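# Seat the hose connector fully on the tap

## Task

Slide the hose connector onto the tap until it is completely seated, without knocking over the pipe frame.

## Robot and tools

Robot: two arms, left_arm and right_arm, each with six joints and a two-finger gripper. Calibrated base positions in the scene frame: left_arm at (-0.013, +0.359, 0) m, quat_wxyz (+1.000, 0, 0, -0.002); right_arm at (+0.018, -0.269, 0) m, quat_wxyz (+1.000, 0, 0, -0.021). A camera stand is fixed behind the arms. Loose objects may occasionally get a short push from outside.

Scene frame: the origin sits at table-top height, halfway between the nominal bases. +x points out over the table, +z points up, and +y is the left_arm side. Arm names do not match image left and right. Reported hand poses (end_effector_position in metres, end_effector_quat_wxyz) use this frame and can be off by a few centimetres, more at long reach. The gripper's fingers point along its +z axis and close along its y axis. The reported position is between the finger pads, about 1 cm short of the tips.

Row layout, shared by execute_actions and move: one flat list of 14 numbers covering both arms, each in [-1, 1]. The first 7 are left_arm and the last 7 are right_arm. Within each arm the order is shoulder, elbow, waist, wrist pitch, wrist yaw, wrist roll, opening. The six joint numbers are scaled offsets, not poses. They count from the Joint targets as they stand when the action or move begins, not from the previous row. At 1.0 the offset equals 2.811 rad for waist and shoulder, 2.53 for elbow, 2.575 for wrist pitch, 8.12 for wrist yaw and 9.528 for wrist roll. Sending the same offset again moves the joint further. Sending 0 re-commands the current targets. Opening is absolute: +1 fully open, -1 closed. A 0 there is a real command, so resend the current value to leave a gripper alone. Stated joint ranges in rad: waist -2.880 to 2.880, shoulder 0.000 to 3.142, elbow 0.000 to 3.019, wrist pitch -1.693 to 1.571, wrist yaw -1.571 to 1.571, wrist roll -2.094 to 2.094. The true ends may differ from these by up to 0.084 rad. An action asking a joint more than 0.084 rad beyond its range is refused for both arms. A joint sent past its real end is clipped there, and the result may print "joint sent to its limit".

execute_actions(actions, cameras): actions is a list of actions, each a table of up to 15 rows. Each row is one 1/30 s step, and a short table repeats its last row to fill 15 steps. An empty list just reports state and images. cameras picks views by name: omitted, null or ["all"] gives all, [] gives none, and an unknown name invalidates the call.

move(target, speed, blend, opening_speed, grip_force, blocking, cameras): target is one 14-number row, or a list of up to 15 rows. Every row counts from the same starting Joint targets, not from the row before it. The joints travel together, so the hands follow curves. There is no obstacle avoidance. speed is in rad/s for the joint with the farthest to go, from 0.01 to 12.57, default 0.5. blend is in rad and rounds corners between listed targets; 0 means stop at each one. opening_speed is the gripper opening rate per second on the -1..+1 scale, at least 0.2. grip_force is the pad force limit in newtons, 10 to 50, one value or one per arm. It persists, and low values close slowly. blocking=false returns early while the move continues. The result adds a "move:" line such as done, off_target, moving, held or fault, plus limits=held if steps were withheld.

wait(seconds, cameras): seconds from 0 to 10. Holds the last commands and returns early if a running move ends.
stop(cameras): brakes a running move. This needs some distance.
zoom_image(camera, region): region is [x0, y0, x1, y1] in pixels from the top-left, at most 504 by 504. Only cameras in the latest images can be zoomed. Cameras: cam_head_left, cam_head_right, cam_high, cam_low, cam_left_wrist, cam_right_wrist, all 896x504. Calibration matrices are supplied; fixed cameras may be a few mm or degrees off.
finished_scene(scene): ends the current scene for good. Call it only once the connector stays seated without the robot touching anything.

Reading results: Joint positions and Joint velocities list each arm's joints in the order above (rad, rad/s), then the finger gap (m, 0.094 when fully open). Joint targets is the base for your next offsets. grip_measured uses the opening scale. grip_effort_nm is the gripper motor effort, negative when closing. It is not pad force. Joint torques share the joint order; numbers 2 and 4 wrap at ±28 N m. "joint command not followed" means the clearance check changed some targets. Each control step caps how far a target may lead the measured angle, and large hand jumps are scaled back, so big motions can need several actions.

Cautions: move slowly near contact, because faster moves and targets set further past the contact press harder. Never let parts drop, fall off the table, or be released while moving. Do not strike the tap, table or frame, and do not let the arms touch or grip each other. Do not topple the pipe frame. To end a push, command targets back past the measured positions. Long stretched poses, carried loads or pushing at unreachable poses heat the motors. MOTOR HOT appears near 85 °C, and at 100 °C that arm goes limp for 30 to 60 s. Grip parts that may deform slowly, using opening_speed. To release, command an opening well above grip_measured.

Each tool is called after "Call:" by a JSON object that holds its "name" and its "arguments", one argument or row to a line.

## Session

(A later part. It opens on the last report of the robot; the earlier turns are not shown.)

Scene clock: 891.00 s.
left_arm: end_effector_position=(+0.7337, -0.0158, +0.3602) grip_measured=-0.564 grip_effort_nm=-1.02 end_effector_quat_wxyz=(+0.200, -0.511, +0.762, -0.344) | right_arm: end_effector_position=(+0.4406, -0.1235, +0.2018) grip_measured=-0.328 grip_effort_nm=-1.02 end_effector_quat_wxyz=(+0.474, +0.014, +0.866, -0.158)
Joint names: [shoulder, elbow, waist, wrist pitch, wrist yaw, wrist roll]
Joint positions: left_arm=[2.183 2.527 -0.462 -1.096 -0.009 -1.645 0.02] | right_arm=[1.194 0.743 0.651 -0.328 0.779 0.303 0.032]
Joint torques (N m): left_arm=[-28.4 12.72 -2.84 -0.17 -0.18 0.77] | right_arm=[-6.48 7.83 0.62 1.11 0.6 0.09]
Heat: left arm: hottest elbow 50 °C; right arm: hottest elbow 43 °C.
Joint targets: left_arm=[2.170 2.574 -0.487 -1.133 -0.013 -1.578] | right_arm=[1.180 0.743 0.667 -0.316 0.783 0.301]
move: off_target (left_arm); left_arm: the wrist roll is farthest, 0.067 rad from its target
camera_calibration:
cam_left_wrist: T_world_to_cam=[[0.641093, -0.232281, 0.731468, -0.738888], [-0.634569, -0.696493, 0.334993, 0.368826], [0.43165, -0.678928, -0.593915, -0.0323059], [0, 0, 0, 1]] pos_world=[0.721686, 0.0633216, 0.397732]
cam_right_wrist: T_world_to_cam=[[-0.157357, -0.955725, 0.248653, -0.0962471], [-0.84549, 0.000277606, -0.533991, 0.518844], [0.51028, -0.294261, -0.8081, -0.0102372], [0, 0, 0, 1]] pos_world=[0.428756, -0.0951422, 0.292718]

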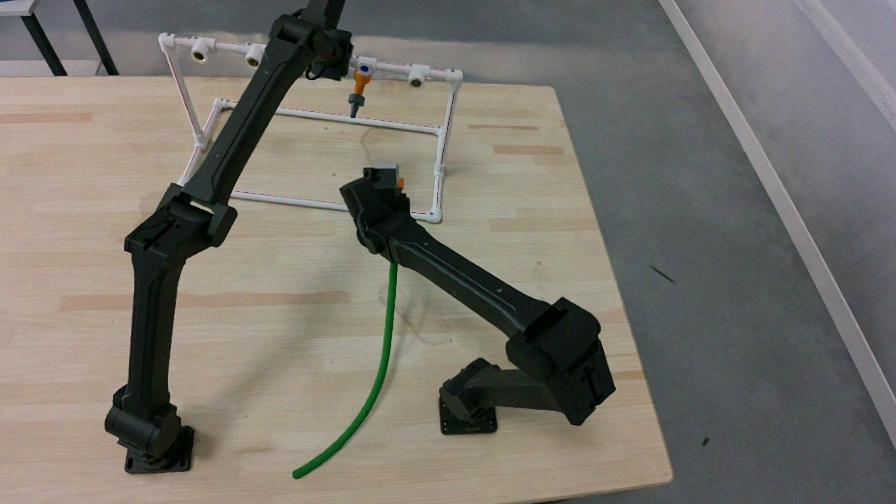

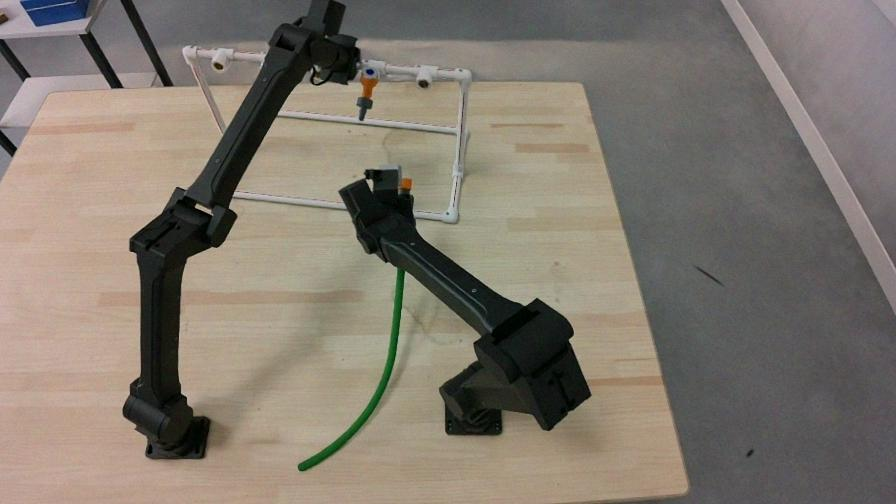

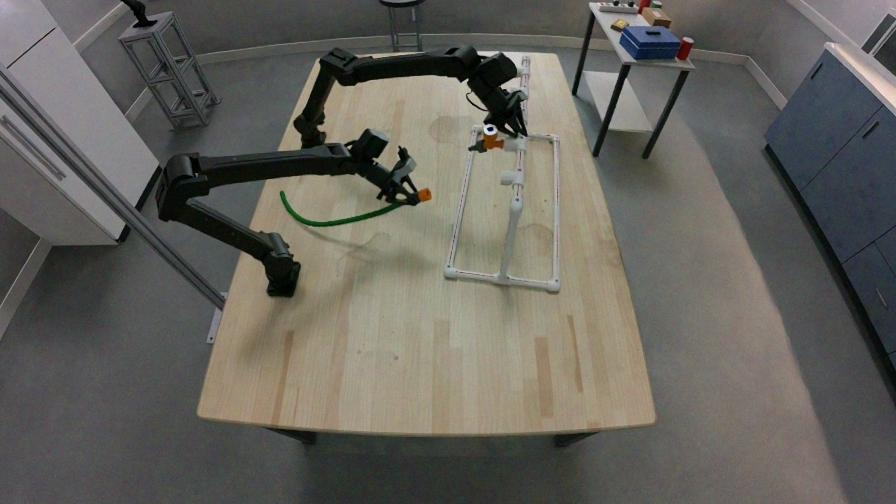

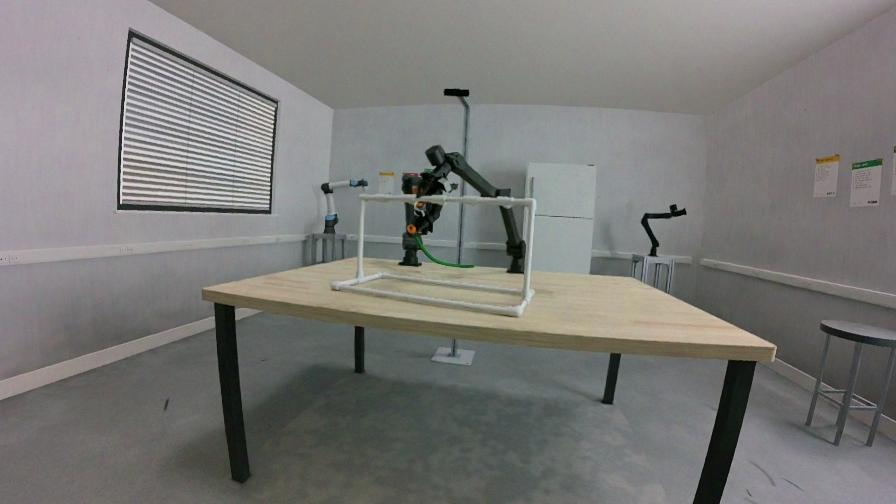

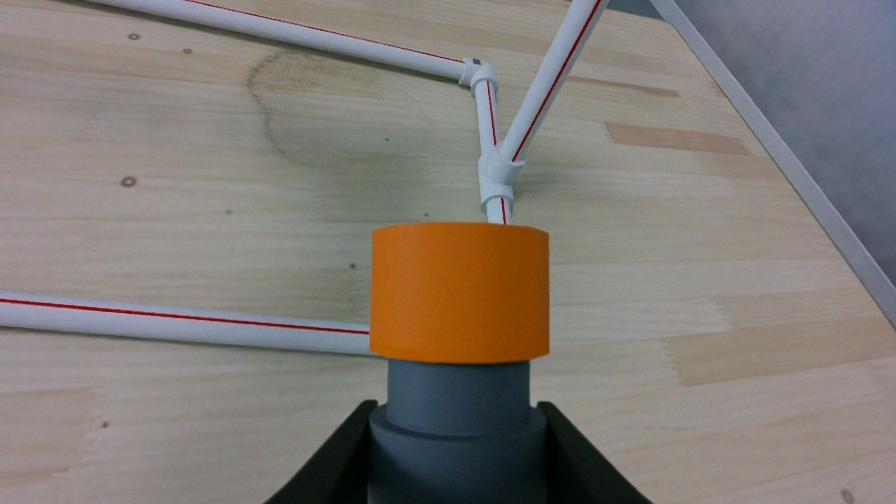

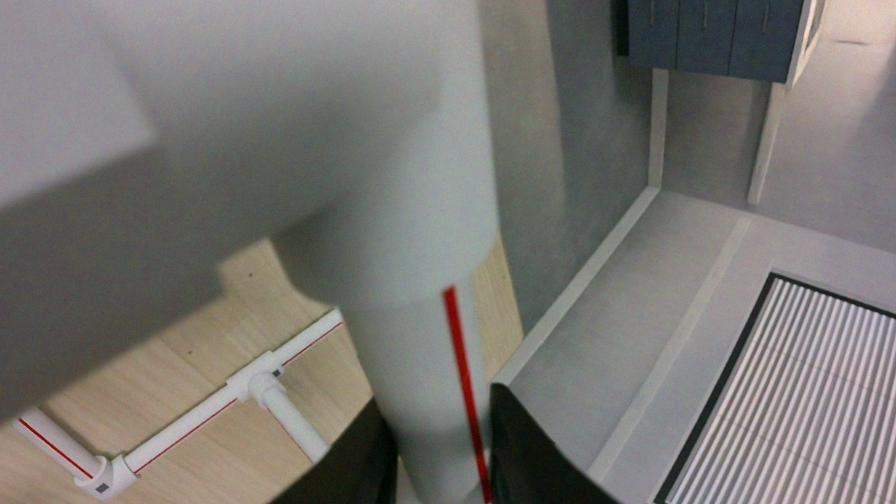

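Call:
{"name": "move", "arguments": {
  "target": [
    [0,0,0,0,0,0,-0.8,0.1217,0.232,0.030,-0.1717,0.0101,0.0375,-0.6]
  ],
  "speed": 0.3,
  "cameras": ["cam_head_left","cam_high","cam_left_wrist"]
}}

Call:
{"name": "zoom_image", "arguments": {
  "camera": "cam_high",
  "region": [380, 90, 560, 230]
}}

Scene clock: 924.57 s.
left_arm: end_effector_position=(+0.7337, -0.0158, +0.3602) grip_measured=-0.564 grip_effort_nm=-1.02 end_effector_quat_wxyz=(+0.200, -0.511, +0.762, -0.344) | right_arm: end_effector_position=(+0.5005, -0.0470, +0.2413) grip_measured=-0.328 grip_effort_nm=-1.02 end_effector_quat_wxyz=(+0.446, +0.072, +0.877, -0.162)
Joint names: [shoulder, elbow, waist, wrist pitch, wrist yaw, wrist roll]
Joint positions: left_arm=[2.183 2.527 -0.462 -1.096 -0.009 -1.645 0.02] | right_arm=[1.453 1.144 0.721 -0.667 0.845 0.569 0.032]
Joint torques (N m): left_arm=[-28.22 12.79 -2.9 -0.18 -0.17 0.76] | right_arm=[-11.22 8.2 -0.62 0.66 0.51 0.04]
Heat: left arm: hottest elbow 50 °C; right arm: hottest elbow 42 °C.
Joint targets: left_arm=[2.170 2.574 -0.487 -1.133 -0.013 -1.578] | right_arm=[1.445 1.147 0.719 -0.660 0.844 0.563]
move: held (right_arm; a check stopped the path), off_target (left_arm); limits=held; left_arm: the wrist roll is farthest, 0.067 rad from its target; right_arm: the elbow is farthest, 0.186 rad from its target
joint command not followed: on one or more control steps a check withheld the commanded joint targets of the right arm, and it was not sent them on those steps.
cause: the commanded joint targets, or the way to them, would bring a part of the robot too close to another arm (this arm's wrist (the part past the wrist pitch) and the left arm's forearm (the part past the elbow), 50 mm apart when this arm was first held).
camera_calibration:
cam_left_wrist: T_world_to_cam=[[0.641093, -0.232281, 0.731468, -0.738888], [-0.634569, -0.696493, 0.334993, 0.368826], [0.43165, -0.678928, -0.593915, -0.0323059], [0, 0, 0, 1]] pos_world=[0.721686, 0.0633216, 0.397732]
Images, in order (width x height): cam_head_left 896x504, cam_high 896x504, cam_left_wrist 896x504.

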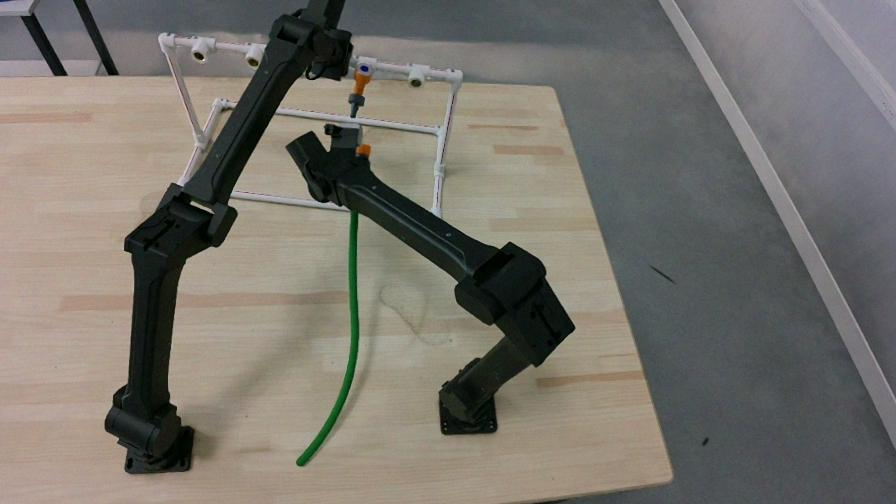

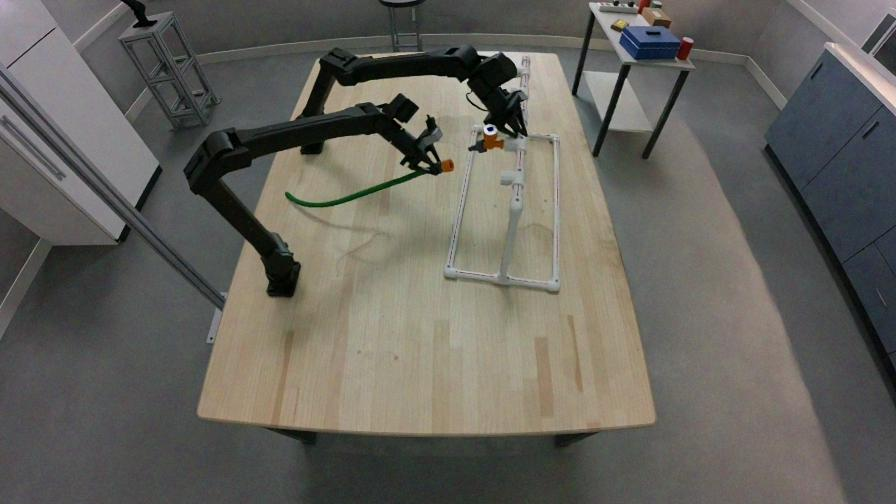

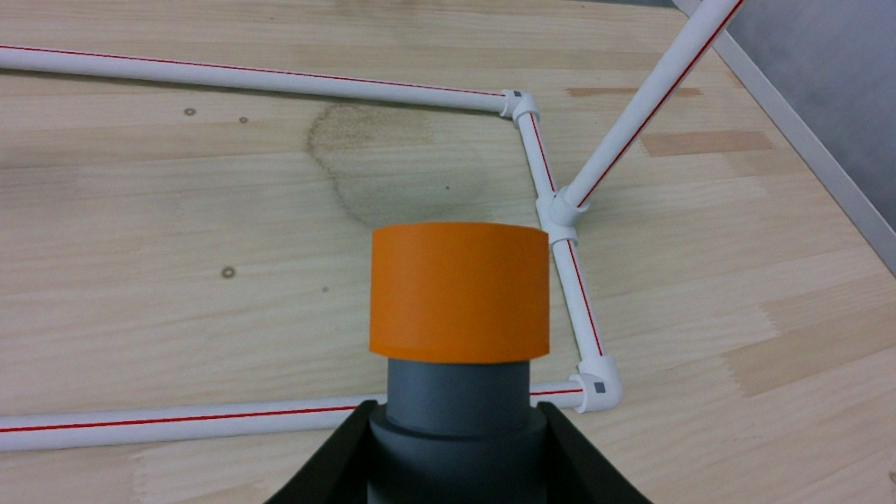

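Scaled by 2.800.

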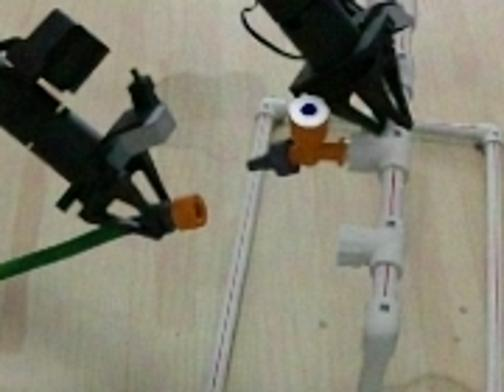

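Call:
{"name": "move", "arguments": {
  "target": [
    [0,0,0,0,0,0,-0.8,-0.0473,-0.062,-0.0377,0.1856,-0.065,0.0046,-0.6]
  ],
  "speed": 0.3,
  "cameras": ["cam_head_left","cam_high","cam_left_wrist"]
}}

Call:
{"name": "zoom_image", "arguments": {
  "camera": "cam_high",
  "region": [380, 90, 560, 230]
}}

Scene clock: 946.47 s.
left_arm: end_effector_position=(+0.7337, -0.0158, +0.3602) grip_measured=-0.564 grip_effort_nm=-1.02 end_effector_quat_wxyz=(+0.200, -0.511, +0.762, -0.344) | right_arm: end_effector_position=(+0.5164, -0.0039, +0.2602) grip_measured=-0.328 grip_effort_nm=-1.02 end_effector_quat_wxyz=(+0.478, +0.081, +0.861, +0.154)
Joint names: [shoulder, elbow, waist, wrist pitch, wrist yaw, wrist roll]
Joint positions: left_arm=[2.183 2.527 -0.462 -1.096 -0.009 -1.645 0.02] | right_arm=[1.333 0.986 0.628 -0.202 0.319 0.595 0.032]
Joint torques (N m): left_arm=[-28.28 12.75 -2.73 -0.16 -0.18 0.76] | right_arm=[-10.58 8.69 -2.14 1.65 0.12 0.2]
Heat: left arm: hottest elbow 49 °C; right arm: hottest elbow 41 °C.
Joint targets: left_arm=[2.170 2.574 -0.487 -1.133 -0.013 -1.578] | right_arm=[1.312 0.990 0.613 -0.183 0.316 0.606]
move: off_target (left_arm); left_arm: the wrist roll is farthest, 0.067 rad from its target
camera_calibration:
cam_left_wrist: T_world_to_cam=[[0.641093, -0.232281, 0.731468, -0.738888], [-0.634569, -0.696493, 0.334993, 0.368826], [0.43165, -0.678928, -0.593915, -0.0323059], [0, 0, 0, 1]] pos_world=[0.721686, 0.0633216, 0.397732]
Images, in order (width x height): cam_head_left 896x504, cam_high 896x504, cam_left_wrist 896x504.

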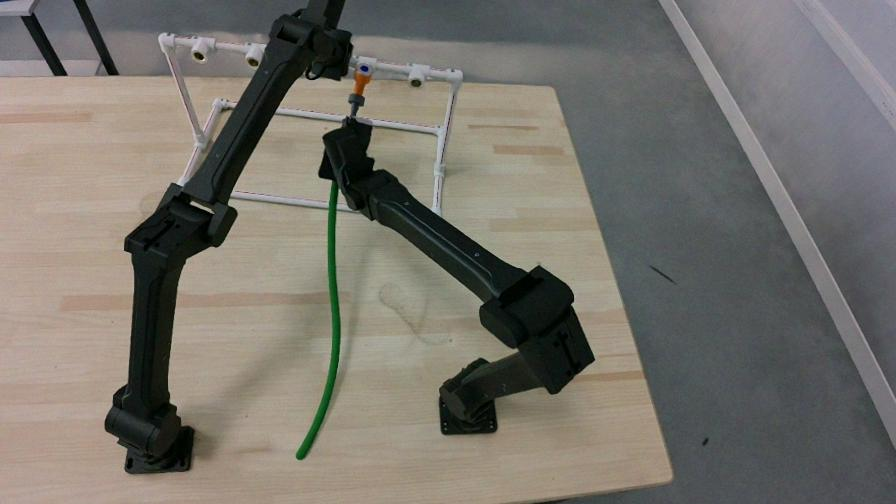

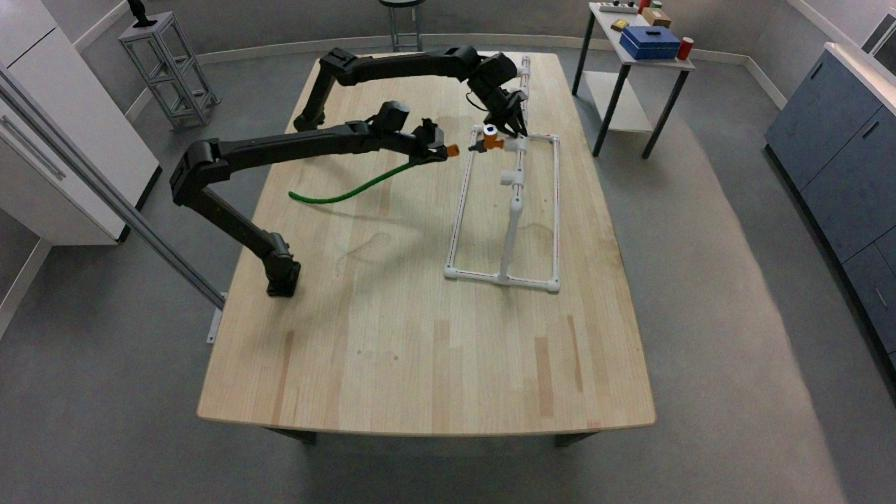

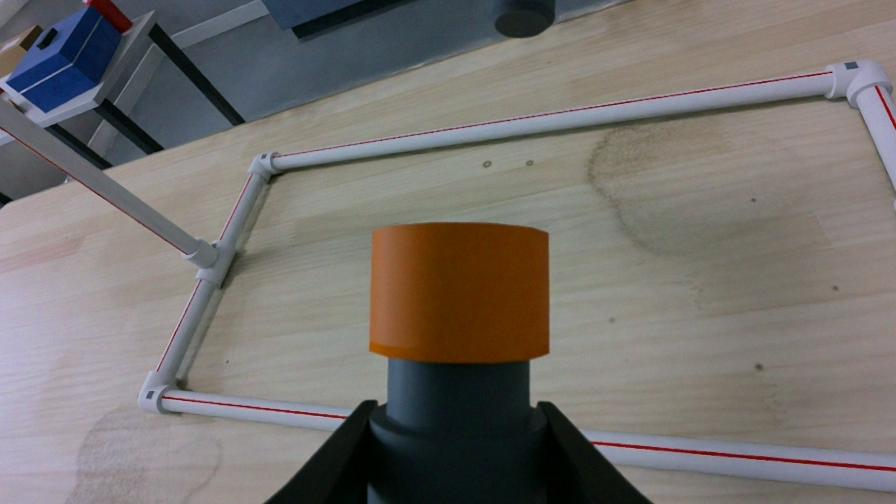

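Scaled by 2.800.

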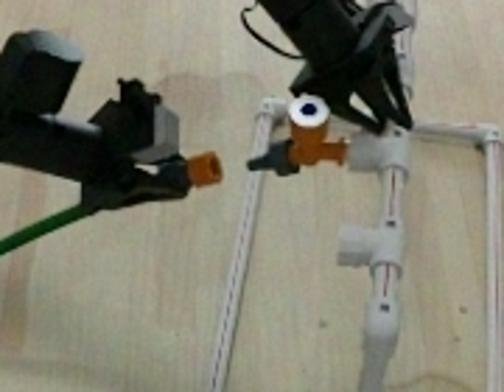

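Call:
{"name": "move", "arguments": {
  "target": [
    [0,0,0,0,0,0,-0.8,0.0089,0.0125,-0.0165,0.0025,-0.0044,-0.0022,-0.6]
  ],
  "speed": 0.1,
  "cameras": ["cam_high","cam_left_wrist"]
}}

Call:
{"name": "zoom_image", "arguments": {
  "camera": "cam_high",
  "region": [420, 110, 520, 180]
}}

Scene clock: 954.00 s.
left_arm: end_effector_position=(+0.7337, -0.0158, +0.3602) grip_measured=-0.564 grip_effort_nm=-1.02 end_effector_quat_wxyz=(+0.200, -0.511, +0.762, -0.344) | right_arm: end_effector_position=(+0.5275, -0.0219, +0.2603) grip_measured=-0.328 grip_effort_nm=-1.02 end_effector_quat_wxyz=(+0.477, +0.092, +0.860, +0.157)
Joint names: [shoulder, elbow, waist, wrist pitch, wrist yaw, wrist roll]
Joint positions: left_arm=[2.183 2.527 -0.462 -1.096 -0.009 -1.645 0.02] | right_arm=[1.333 0.986 0.58 -0.195 0.283 0.592 0.032]
Joint torques (N m): left_arm=[-28.4 12.77 -2.78 -0.14 -0.17 0.77] | right_arm=[-8.35 10.82 -1.9 1.63 0.09 0]
Heat: left arm: hottest elbow 49 °C; right arm: hottest elbow 41 °C.
Joint targets: left_arm=[2.170 2.574 -0.487 -1.133 -0.013 -1.578] | right_arm=[1.337 1.021 0.567 -0.176 0.281 0.585]
move: off_target (left_arm, right_arm); left_arm: the wrist roll is farthest, 0.067 rad from its target; right_arm: the elbow is farthest, 0.036 rad from its target
camera_calibration:
cam_left_wrist: T_world_to_cam=[[0.641093, -0.232281, 0.731468, -0.738888], [-0.634569, -0.696493, 0.334993, 0.368826], [0.43165, -0.678928, -0.593915, -0.0323059], [0, 0, 0, 1]] pos_world=[0.721686, 0.0633216, 0.397732]
Images, in order (width x height): cam_high 896x504, cam_left_wrist 896x504.

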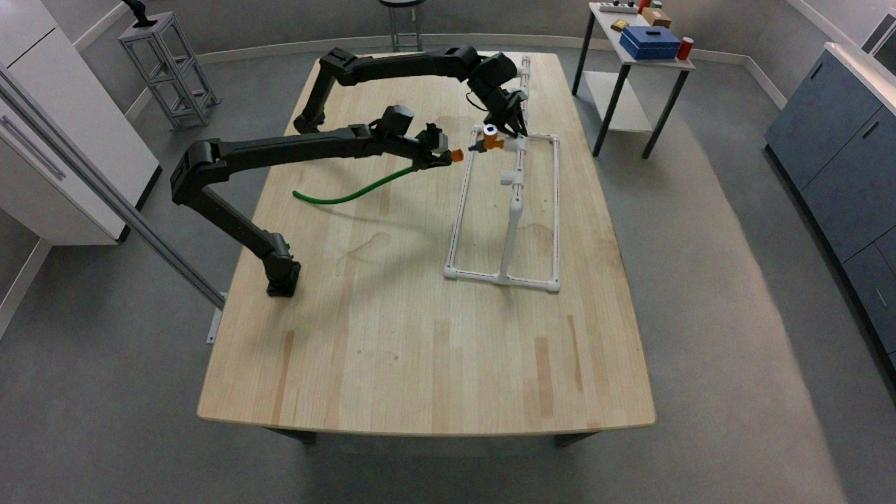

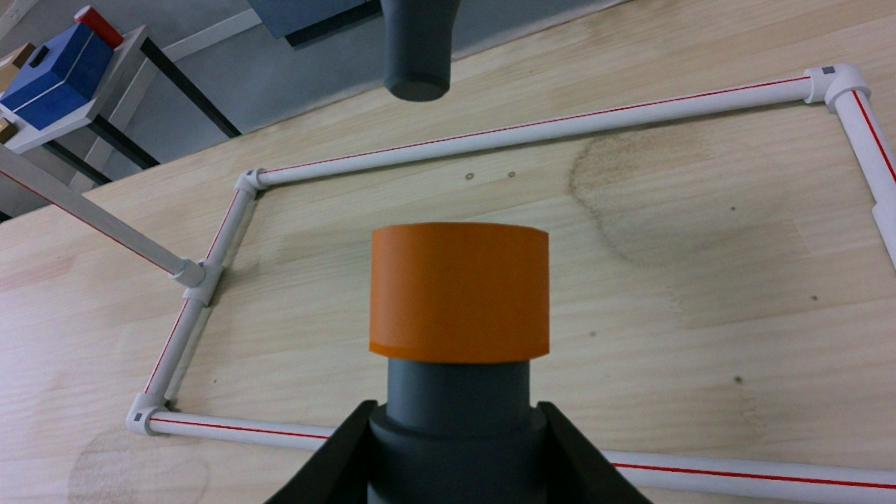

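Scaled by 5.040.

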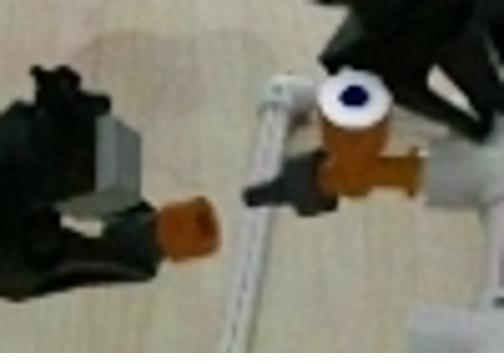

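Call:
{"name": "move", "arguments": {
  "target": [
    [0,0,0,0,0,0,-0.8,0.0085,0.0253,-0.0028,-0.012,-0.0007,0,-0.6]
  ],
  "speed": 0.06,
  "cameras": ["cam_high","cam_left_wrist"]
}}

Call:
{"name": "zoom_image", "arguments": {
  "camera": "cam_high",
  "region": [420, 110, 520, 180]
}}

Scene clock: 963.67 s.
left_arm: end_effector_position=(+0.7337, -0.0158, +0.3602) grip_measured=-0.564 grip_effort_nm=-1.02 end_effector_quat_wxyz=(+0.200, -0.511, +0.762, -0.344) | right_arm: end_effector_position=(+0.5373, -0.0184, +0.2656) grip_measured=-0.328 grip_effort_nm=-1.02 end_effector_quat_wxyz=(+0.477, +0.093, +0.859, +0.159)
Joint names: [shoulder, elbow, waist, wrist pitch, wrist yaw, wrist roll]
Joint positions: left_arm=[2.183 2.527 -0.462 -1.096 -0.009 -1.645 0.02] | right_arm=[1.354 1.02 0.575 -0.204 0.277 0.592 0.032]
Joint torques (N m): left_arm=[-28.22 12.77 -2.78 -0.18 -0.16 0.76] | right_arm=[-8.53 12.96 -2.2 0.79 0.1 0]
Heat: left arm: hottest elbow 49 °C; right arm: hottest elbow 42 °C.
Joint targets: left_arm=[2.170 2.574 -0.487 -1.133 -0.013 -1.578] | right_arm=[1.360 1.086 0.559 -0.207 0.275 0.586]
move: off_target (left_arm, right_arm); left_arm: the wrist roll is farthest, 0.067 rad from its target; right_arm: the elbow is farthest, 0.065 rad from its target
camera_calibration:
cam_left_wrist: T_world_to_cam=[[0.641093, -0.232281, 0.731468, -0.738888], [-0.634569, -0.696493, 0.334993, 0.368826], [0.43165, -0.678928, -0.593915, -0.0323059], [0, 0, 0, 1]] pos_world=[0.721686, 0.0633216, 0.397732]
Images, in order (width x height): cam_high 896x504, cam_left_wrist 896x504.

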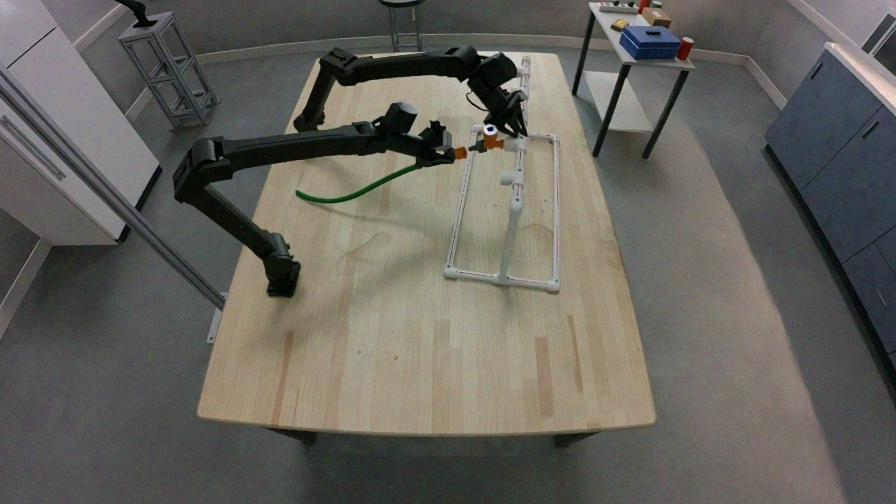

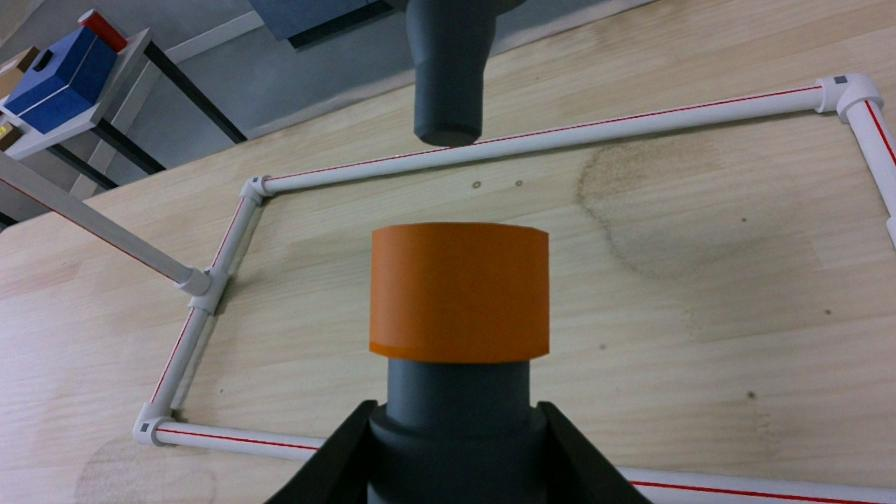

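Scaled by 5.040.

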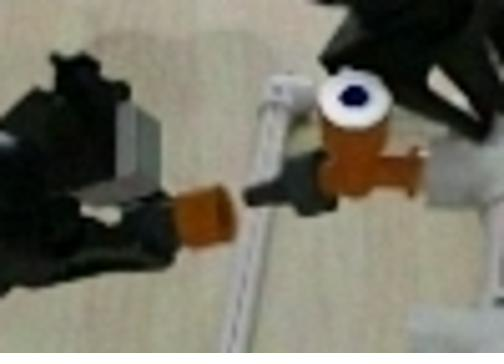

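Call:
{"name": "move", "arguments": {
  "target": [
    [0,0,0,0,0,0,-0.8,0.0032,0.0125,-0.0025,-0.0078,-0.0012,0,-0.6]
  ],
  "speed": 0.06,
  "cameras": ["cam_high","cam_left_wrist"]
}}

Call:
{"name": "zoom_image", "arguments": {
  "camera": "cam_high",
  "region": [440, 120, 510, 170]
}}

Scene clock: 969.77 s.
left_arm: end_effector_position=(+0.7337, -0.0158, +0.3602) grip_measured=-0.564 grip_effort_nm=-1.02 end_effector_quat_wxyz=(+0.200, -0.511, +0.762, -0.344) | right_arm: end_effector_position=(+0.5442, -0.0172, +0.2742) grip_measured=-0.328 grip_effort_nm=-1.02 end_effector_quat_wxyz=(+0.477, +0.094, +0.859, +0.162)
Joint names: [shoulder, elbow, waist, wrist pitch, wrist yaw, wrist roll]
Joint positions: left_arm=[2.183 2.527 -0.462 -1.096 -0.009 -1.645 0.02] | right_arm=[1.363 1.051 0.568 -0.224 0.268 0.592 0.032]
Joint torques (N m): left_arm=[-28.34 12.75 -2.84 -0.14 -0.18 0.76] | right_arm=[-8.76 13.03 -2.14 0.83 0.09 0]
Heat: left arm: hottest elbow 49 °C; right arm: hottest elbow 43 °C.
Joint targets: left_arm=[2.170 2.574 -0.487 -1.133 -0.013 -1.578] | right_arm=[1.370 1.117 0.552 -0.227 0.265 0.586]
move: off_target (left_arm, right_arm); left_arm: the wrist roll is farthest, 0.067 rad from its target; right_arm: the elbow is farthest, 0.066 rad from its target
camera_calibration:
cam_left_wrist: T_world_to_cam=[[0.641093, -0.232281, 0.731468, -0.738888], [-0.634569, -0.696493, 0.334993, 0.368826], [0.43165, -0.678928, -0.593915, -0.0323059], [0, 0, 0, 1]] pos_world=[0.721686, 0.0633216, 0.397732]
Images, in order (width x height): cam_high 896x504, cam_left_wrist 896x504.

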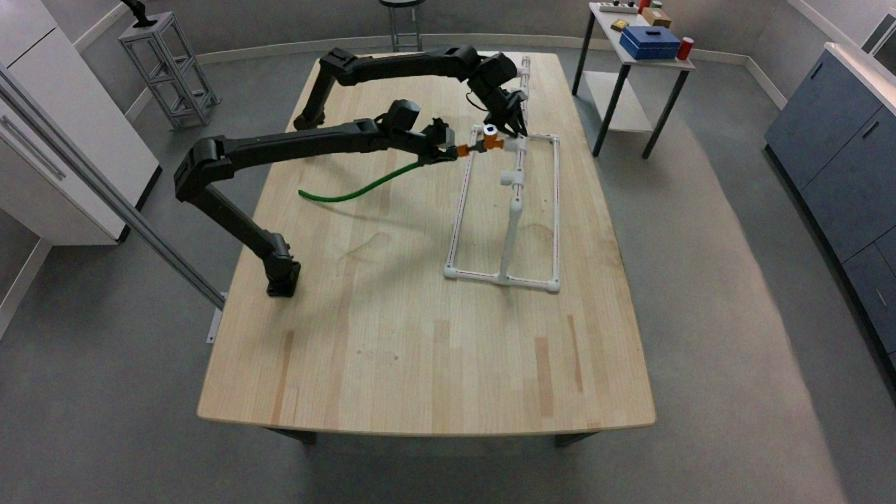

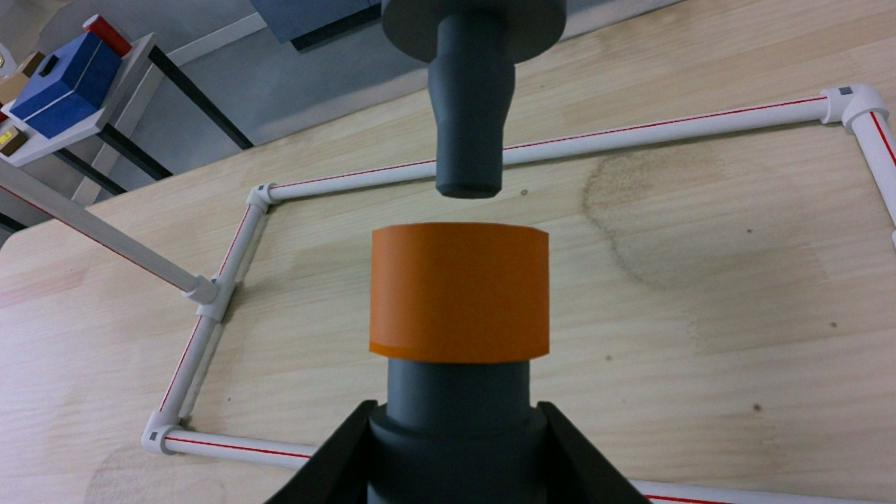

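Scaled by 7.200.

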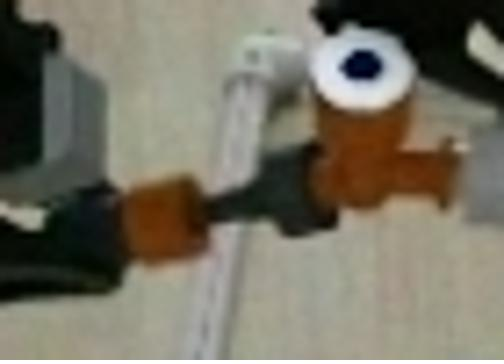

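Call:
{"name": "move", "arguments": {
  "target": [
    [0,0,0,0,0,0,-0.8,0.0042,0.0108,-0.0045,-0.0058,-0.0014,0,-0.6]
  ],
  "speed": 0.05,
  "cameras": ["cam_high","cam_left_wrist"]
}}

Call:
{"name": "zoom_image", "arguments": {
  "camera": "cam_high",
  "region": [440, 120, 510, 170]
}}

Scene clock: 975.80 s.
left_arm: end_effector_position=(+0.7337, -0.0158, +0.3602) grip_measured=-0.564 grip_effort_nm=-1.02 end_effector_quat_wxyz=(+0.200, -0.511, +0.762, -0.344) | right_arm: end_effector_position=(+0.5516, -0.0191, +0.2788) grip_measured=-0.328 grip_effort_nm=-1.02 end_effector_quat_wxyz=(+0.475, +0.096, +0.859, +0.162)
Joint names: [shoulder, elbow, waist, wrist pitch, wrist yaw, wrist roll]
Joint positions: left_arm=[2.183 2.527 -0.462 -1.096 -0.009 -1.645 0.02] | right_arm=[1.374 1.076 0.556 -0.24 0.257 0.591 0.032]
Joint torques (N m): left_arm=[-28.45 12.75 -2.67 -0.16 -0.18 0.75] | right_arm=[-9.11 13.18 -2.26 0.81 0.06 0]
Heat: left arm: hottest elbow 49 °C; right arm: hottest elbow 44 °C.
Joint targets: left_arm=[2.170 2.574 -0.487 -1.133 -0.013 -1.578] | right_arm=[1.381 1.145 0.539 -0.242 0.254 0.585]
move: off_target (left_arm, right_arm); left_arm: the wrist roll is farthest, 0.067 rad from its target; right_arm: the elbow is farthest, 0.068 rad from its target
camera_calibration:
cam_left_wrist: T_world_to_cam=[[0.641093, -0.232281, 0.731468, -0.738888], [-0.634569, -0.696493, 0.334993, 0.368826], [0.43165, -0.678928, -0.593915, -0.0323059], [0, 0, 0, 1]] pos_world=[0.721686, 0.0633216, 0.397732]
Images, in order (width x height): cam_high 896x504, cam_left_wrist 896x504.

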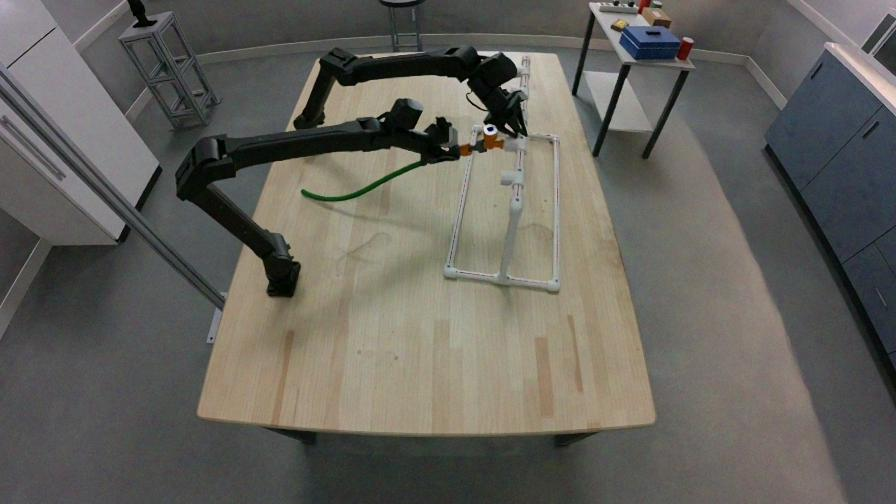

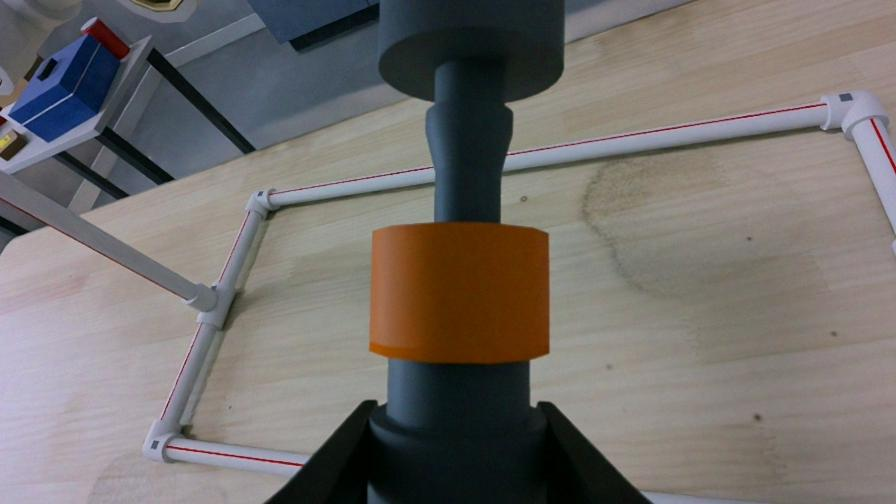

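Scaled by 7.200.

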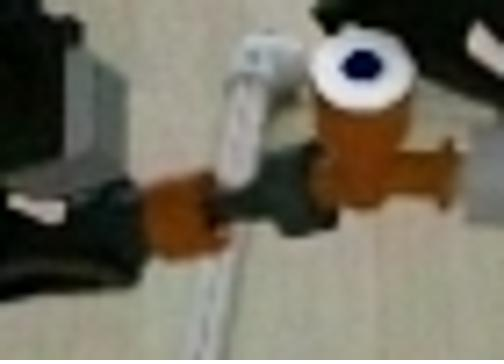

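Call:
{"name": "move", "arguments": {
  "target": [
    [0,0,0,0,0,0,-0.8,0.004,0.0098,-0.0052,-0.0056,-0.0014,0,-0.6]
  ],
  "speed": 0.05,
  "cameras": ["cam_high","cam_left_wrist"]
}}

Call:
{"name": "zoom_image", "arguments": {
  "camera": "cam_high",
  "region": [440, 120, 510, 170]
}}

Scene clock: 978.80 s.
left_arm: end_effector_position=(+0.7337, -0.0157, +0.3602) grip_measured=-0.564 grip_effort_nm=-1.02 end_effector_quat_wxyz=(+0.200, -0.511, +0.762, -0.344) | right_arm: end_effector_position=(+0.5524, -0.0193, +0.2795) grip_measured=-0.328 grip_effort_nm=-1.02 end_effector_quat_wxyz=(+0.469, +0.095, +0.863, +0.162)
Joint names: [shoulder, elbow, waist, wrist pitch, wrist yaw, wrist roll]
Joint positions: left_arm=[2.183 2.527 -0.462 -1.096 -0.009 -1.645 0.02] | right_arm=[1.376 1.089 0.551 -0.263 0.245 0.591 0.032]
Joint torques (N m): left_arm=[-28.34 12.78 -2.73 -0.13 -0.15 0.75] | right_arm=[-8.41 14.11 -3.19 1.22 0.1 0]
Heat: left arm: hottest elbow 49 °C; right arm: hottest elbow 45 °C.
Joint targets: left_arm=[2.170 2.574 -0.487 -1.133 -0.013 -1.578] | right_arm=[1.393 1.169 0.525 -0.256 0.242 0.585]
move: off_target (left_arm, right_arm); left_arm: the wrist roll is farthest, 0.067 rad from its target; right_arm: the elbow is farthest, 0.081 rad from its target
camera_calibration:
cam_left_wrist: T_world_to_cam=[[0.641132, -0.232254, 0.731442, -0.738884], [-0.634376, -0.696756, 0.334811, 0.368848], [0.431875, -0.678667, -0.594049, -0.0323646], [0, 0, 0, 1]] pos_world=[0.721689, 0.0634231, 0.39773]
Images, in order (width x height): cam_high 896x504, cam_left_wrist 896x504.

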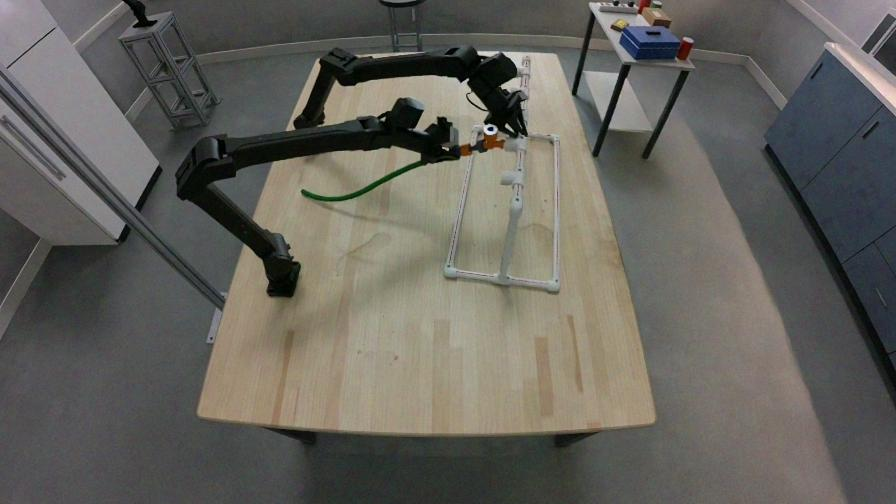

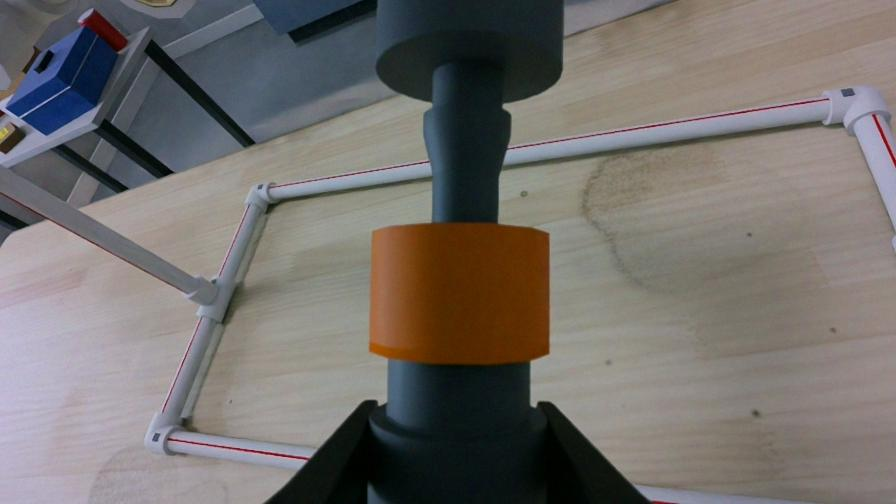

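Scaled by 7.200.

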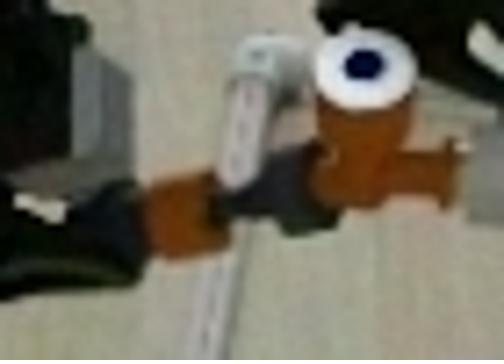

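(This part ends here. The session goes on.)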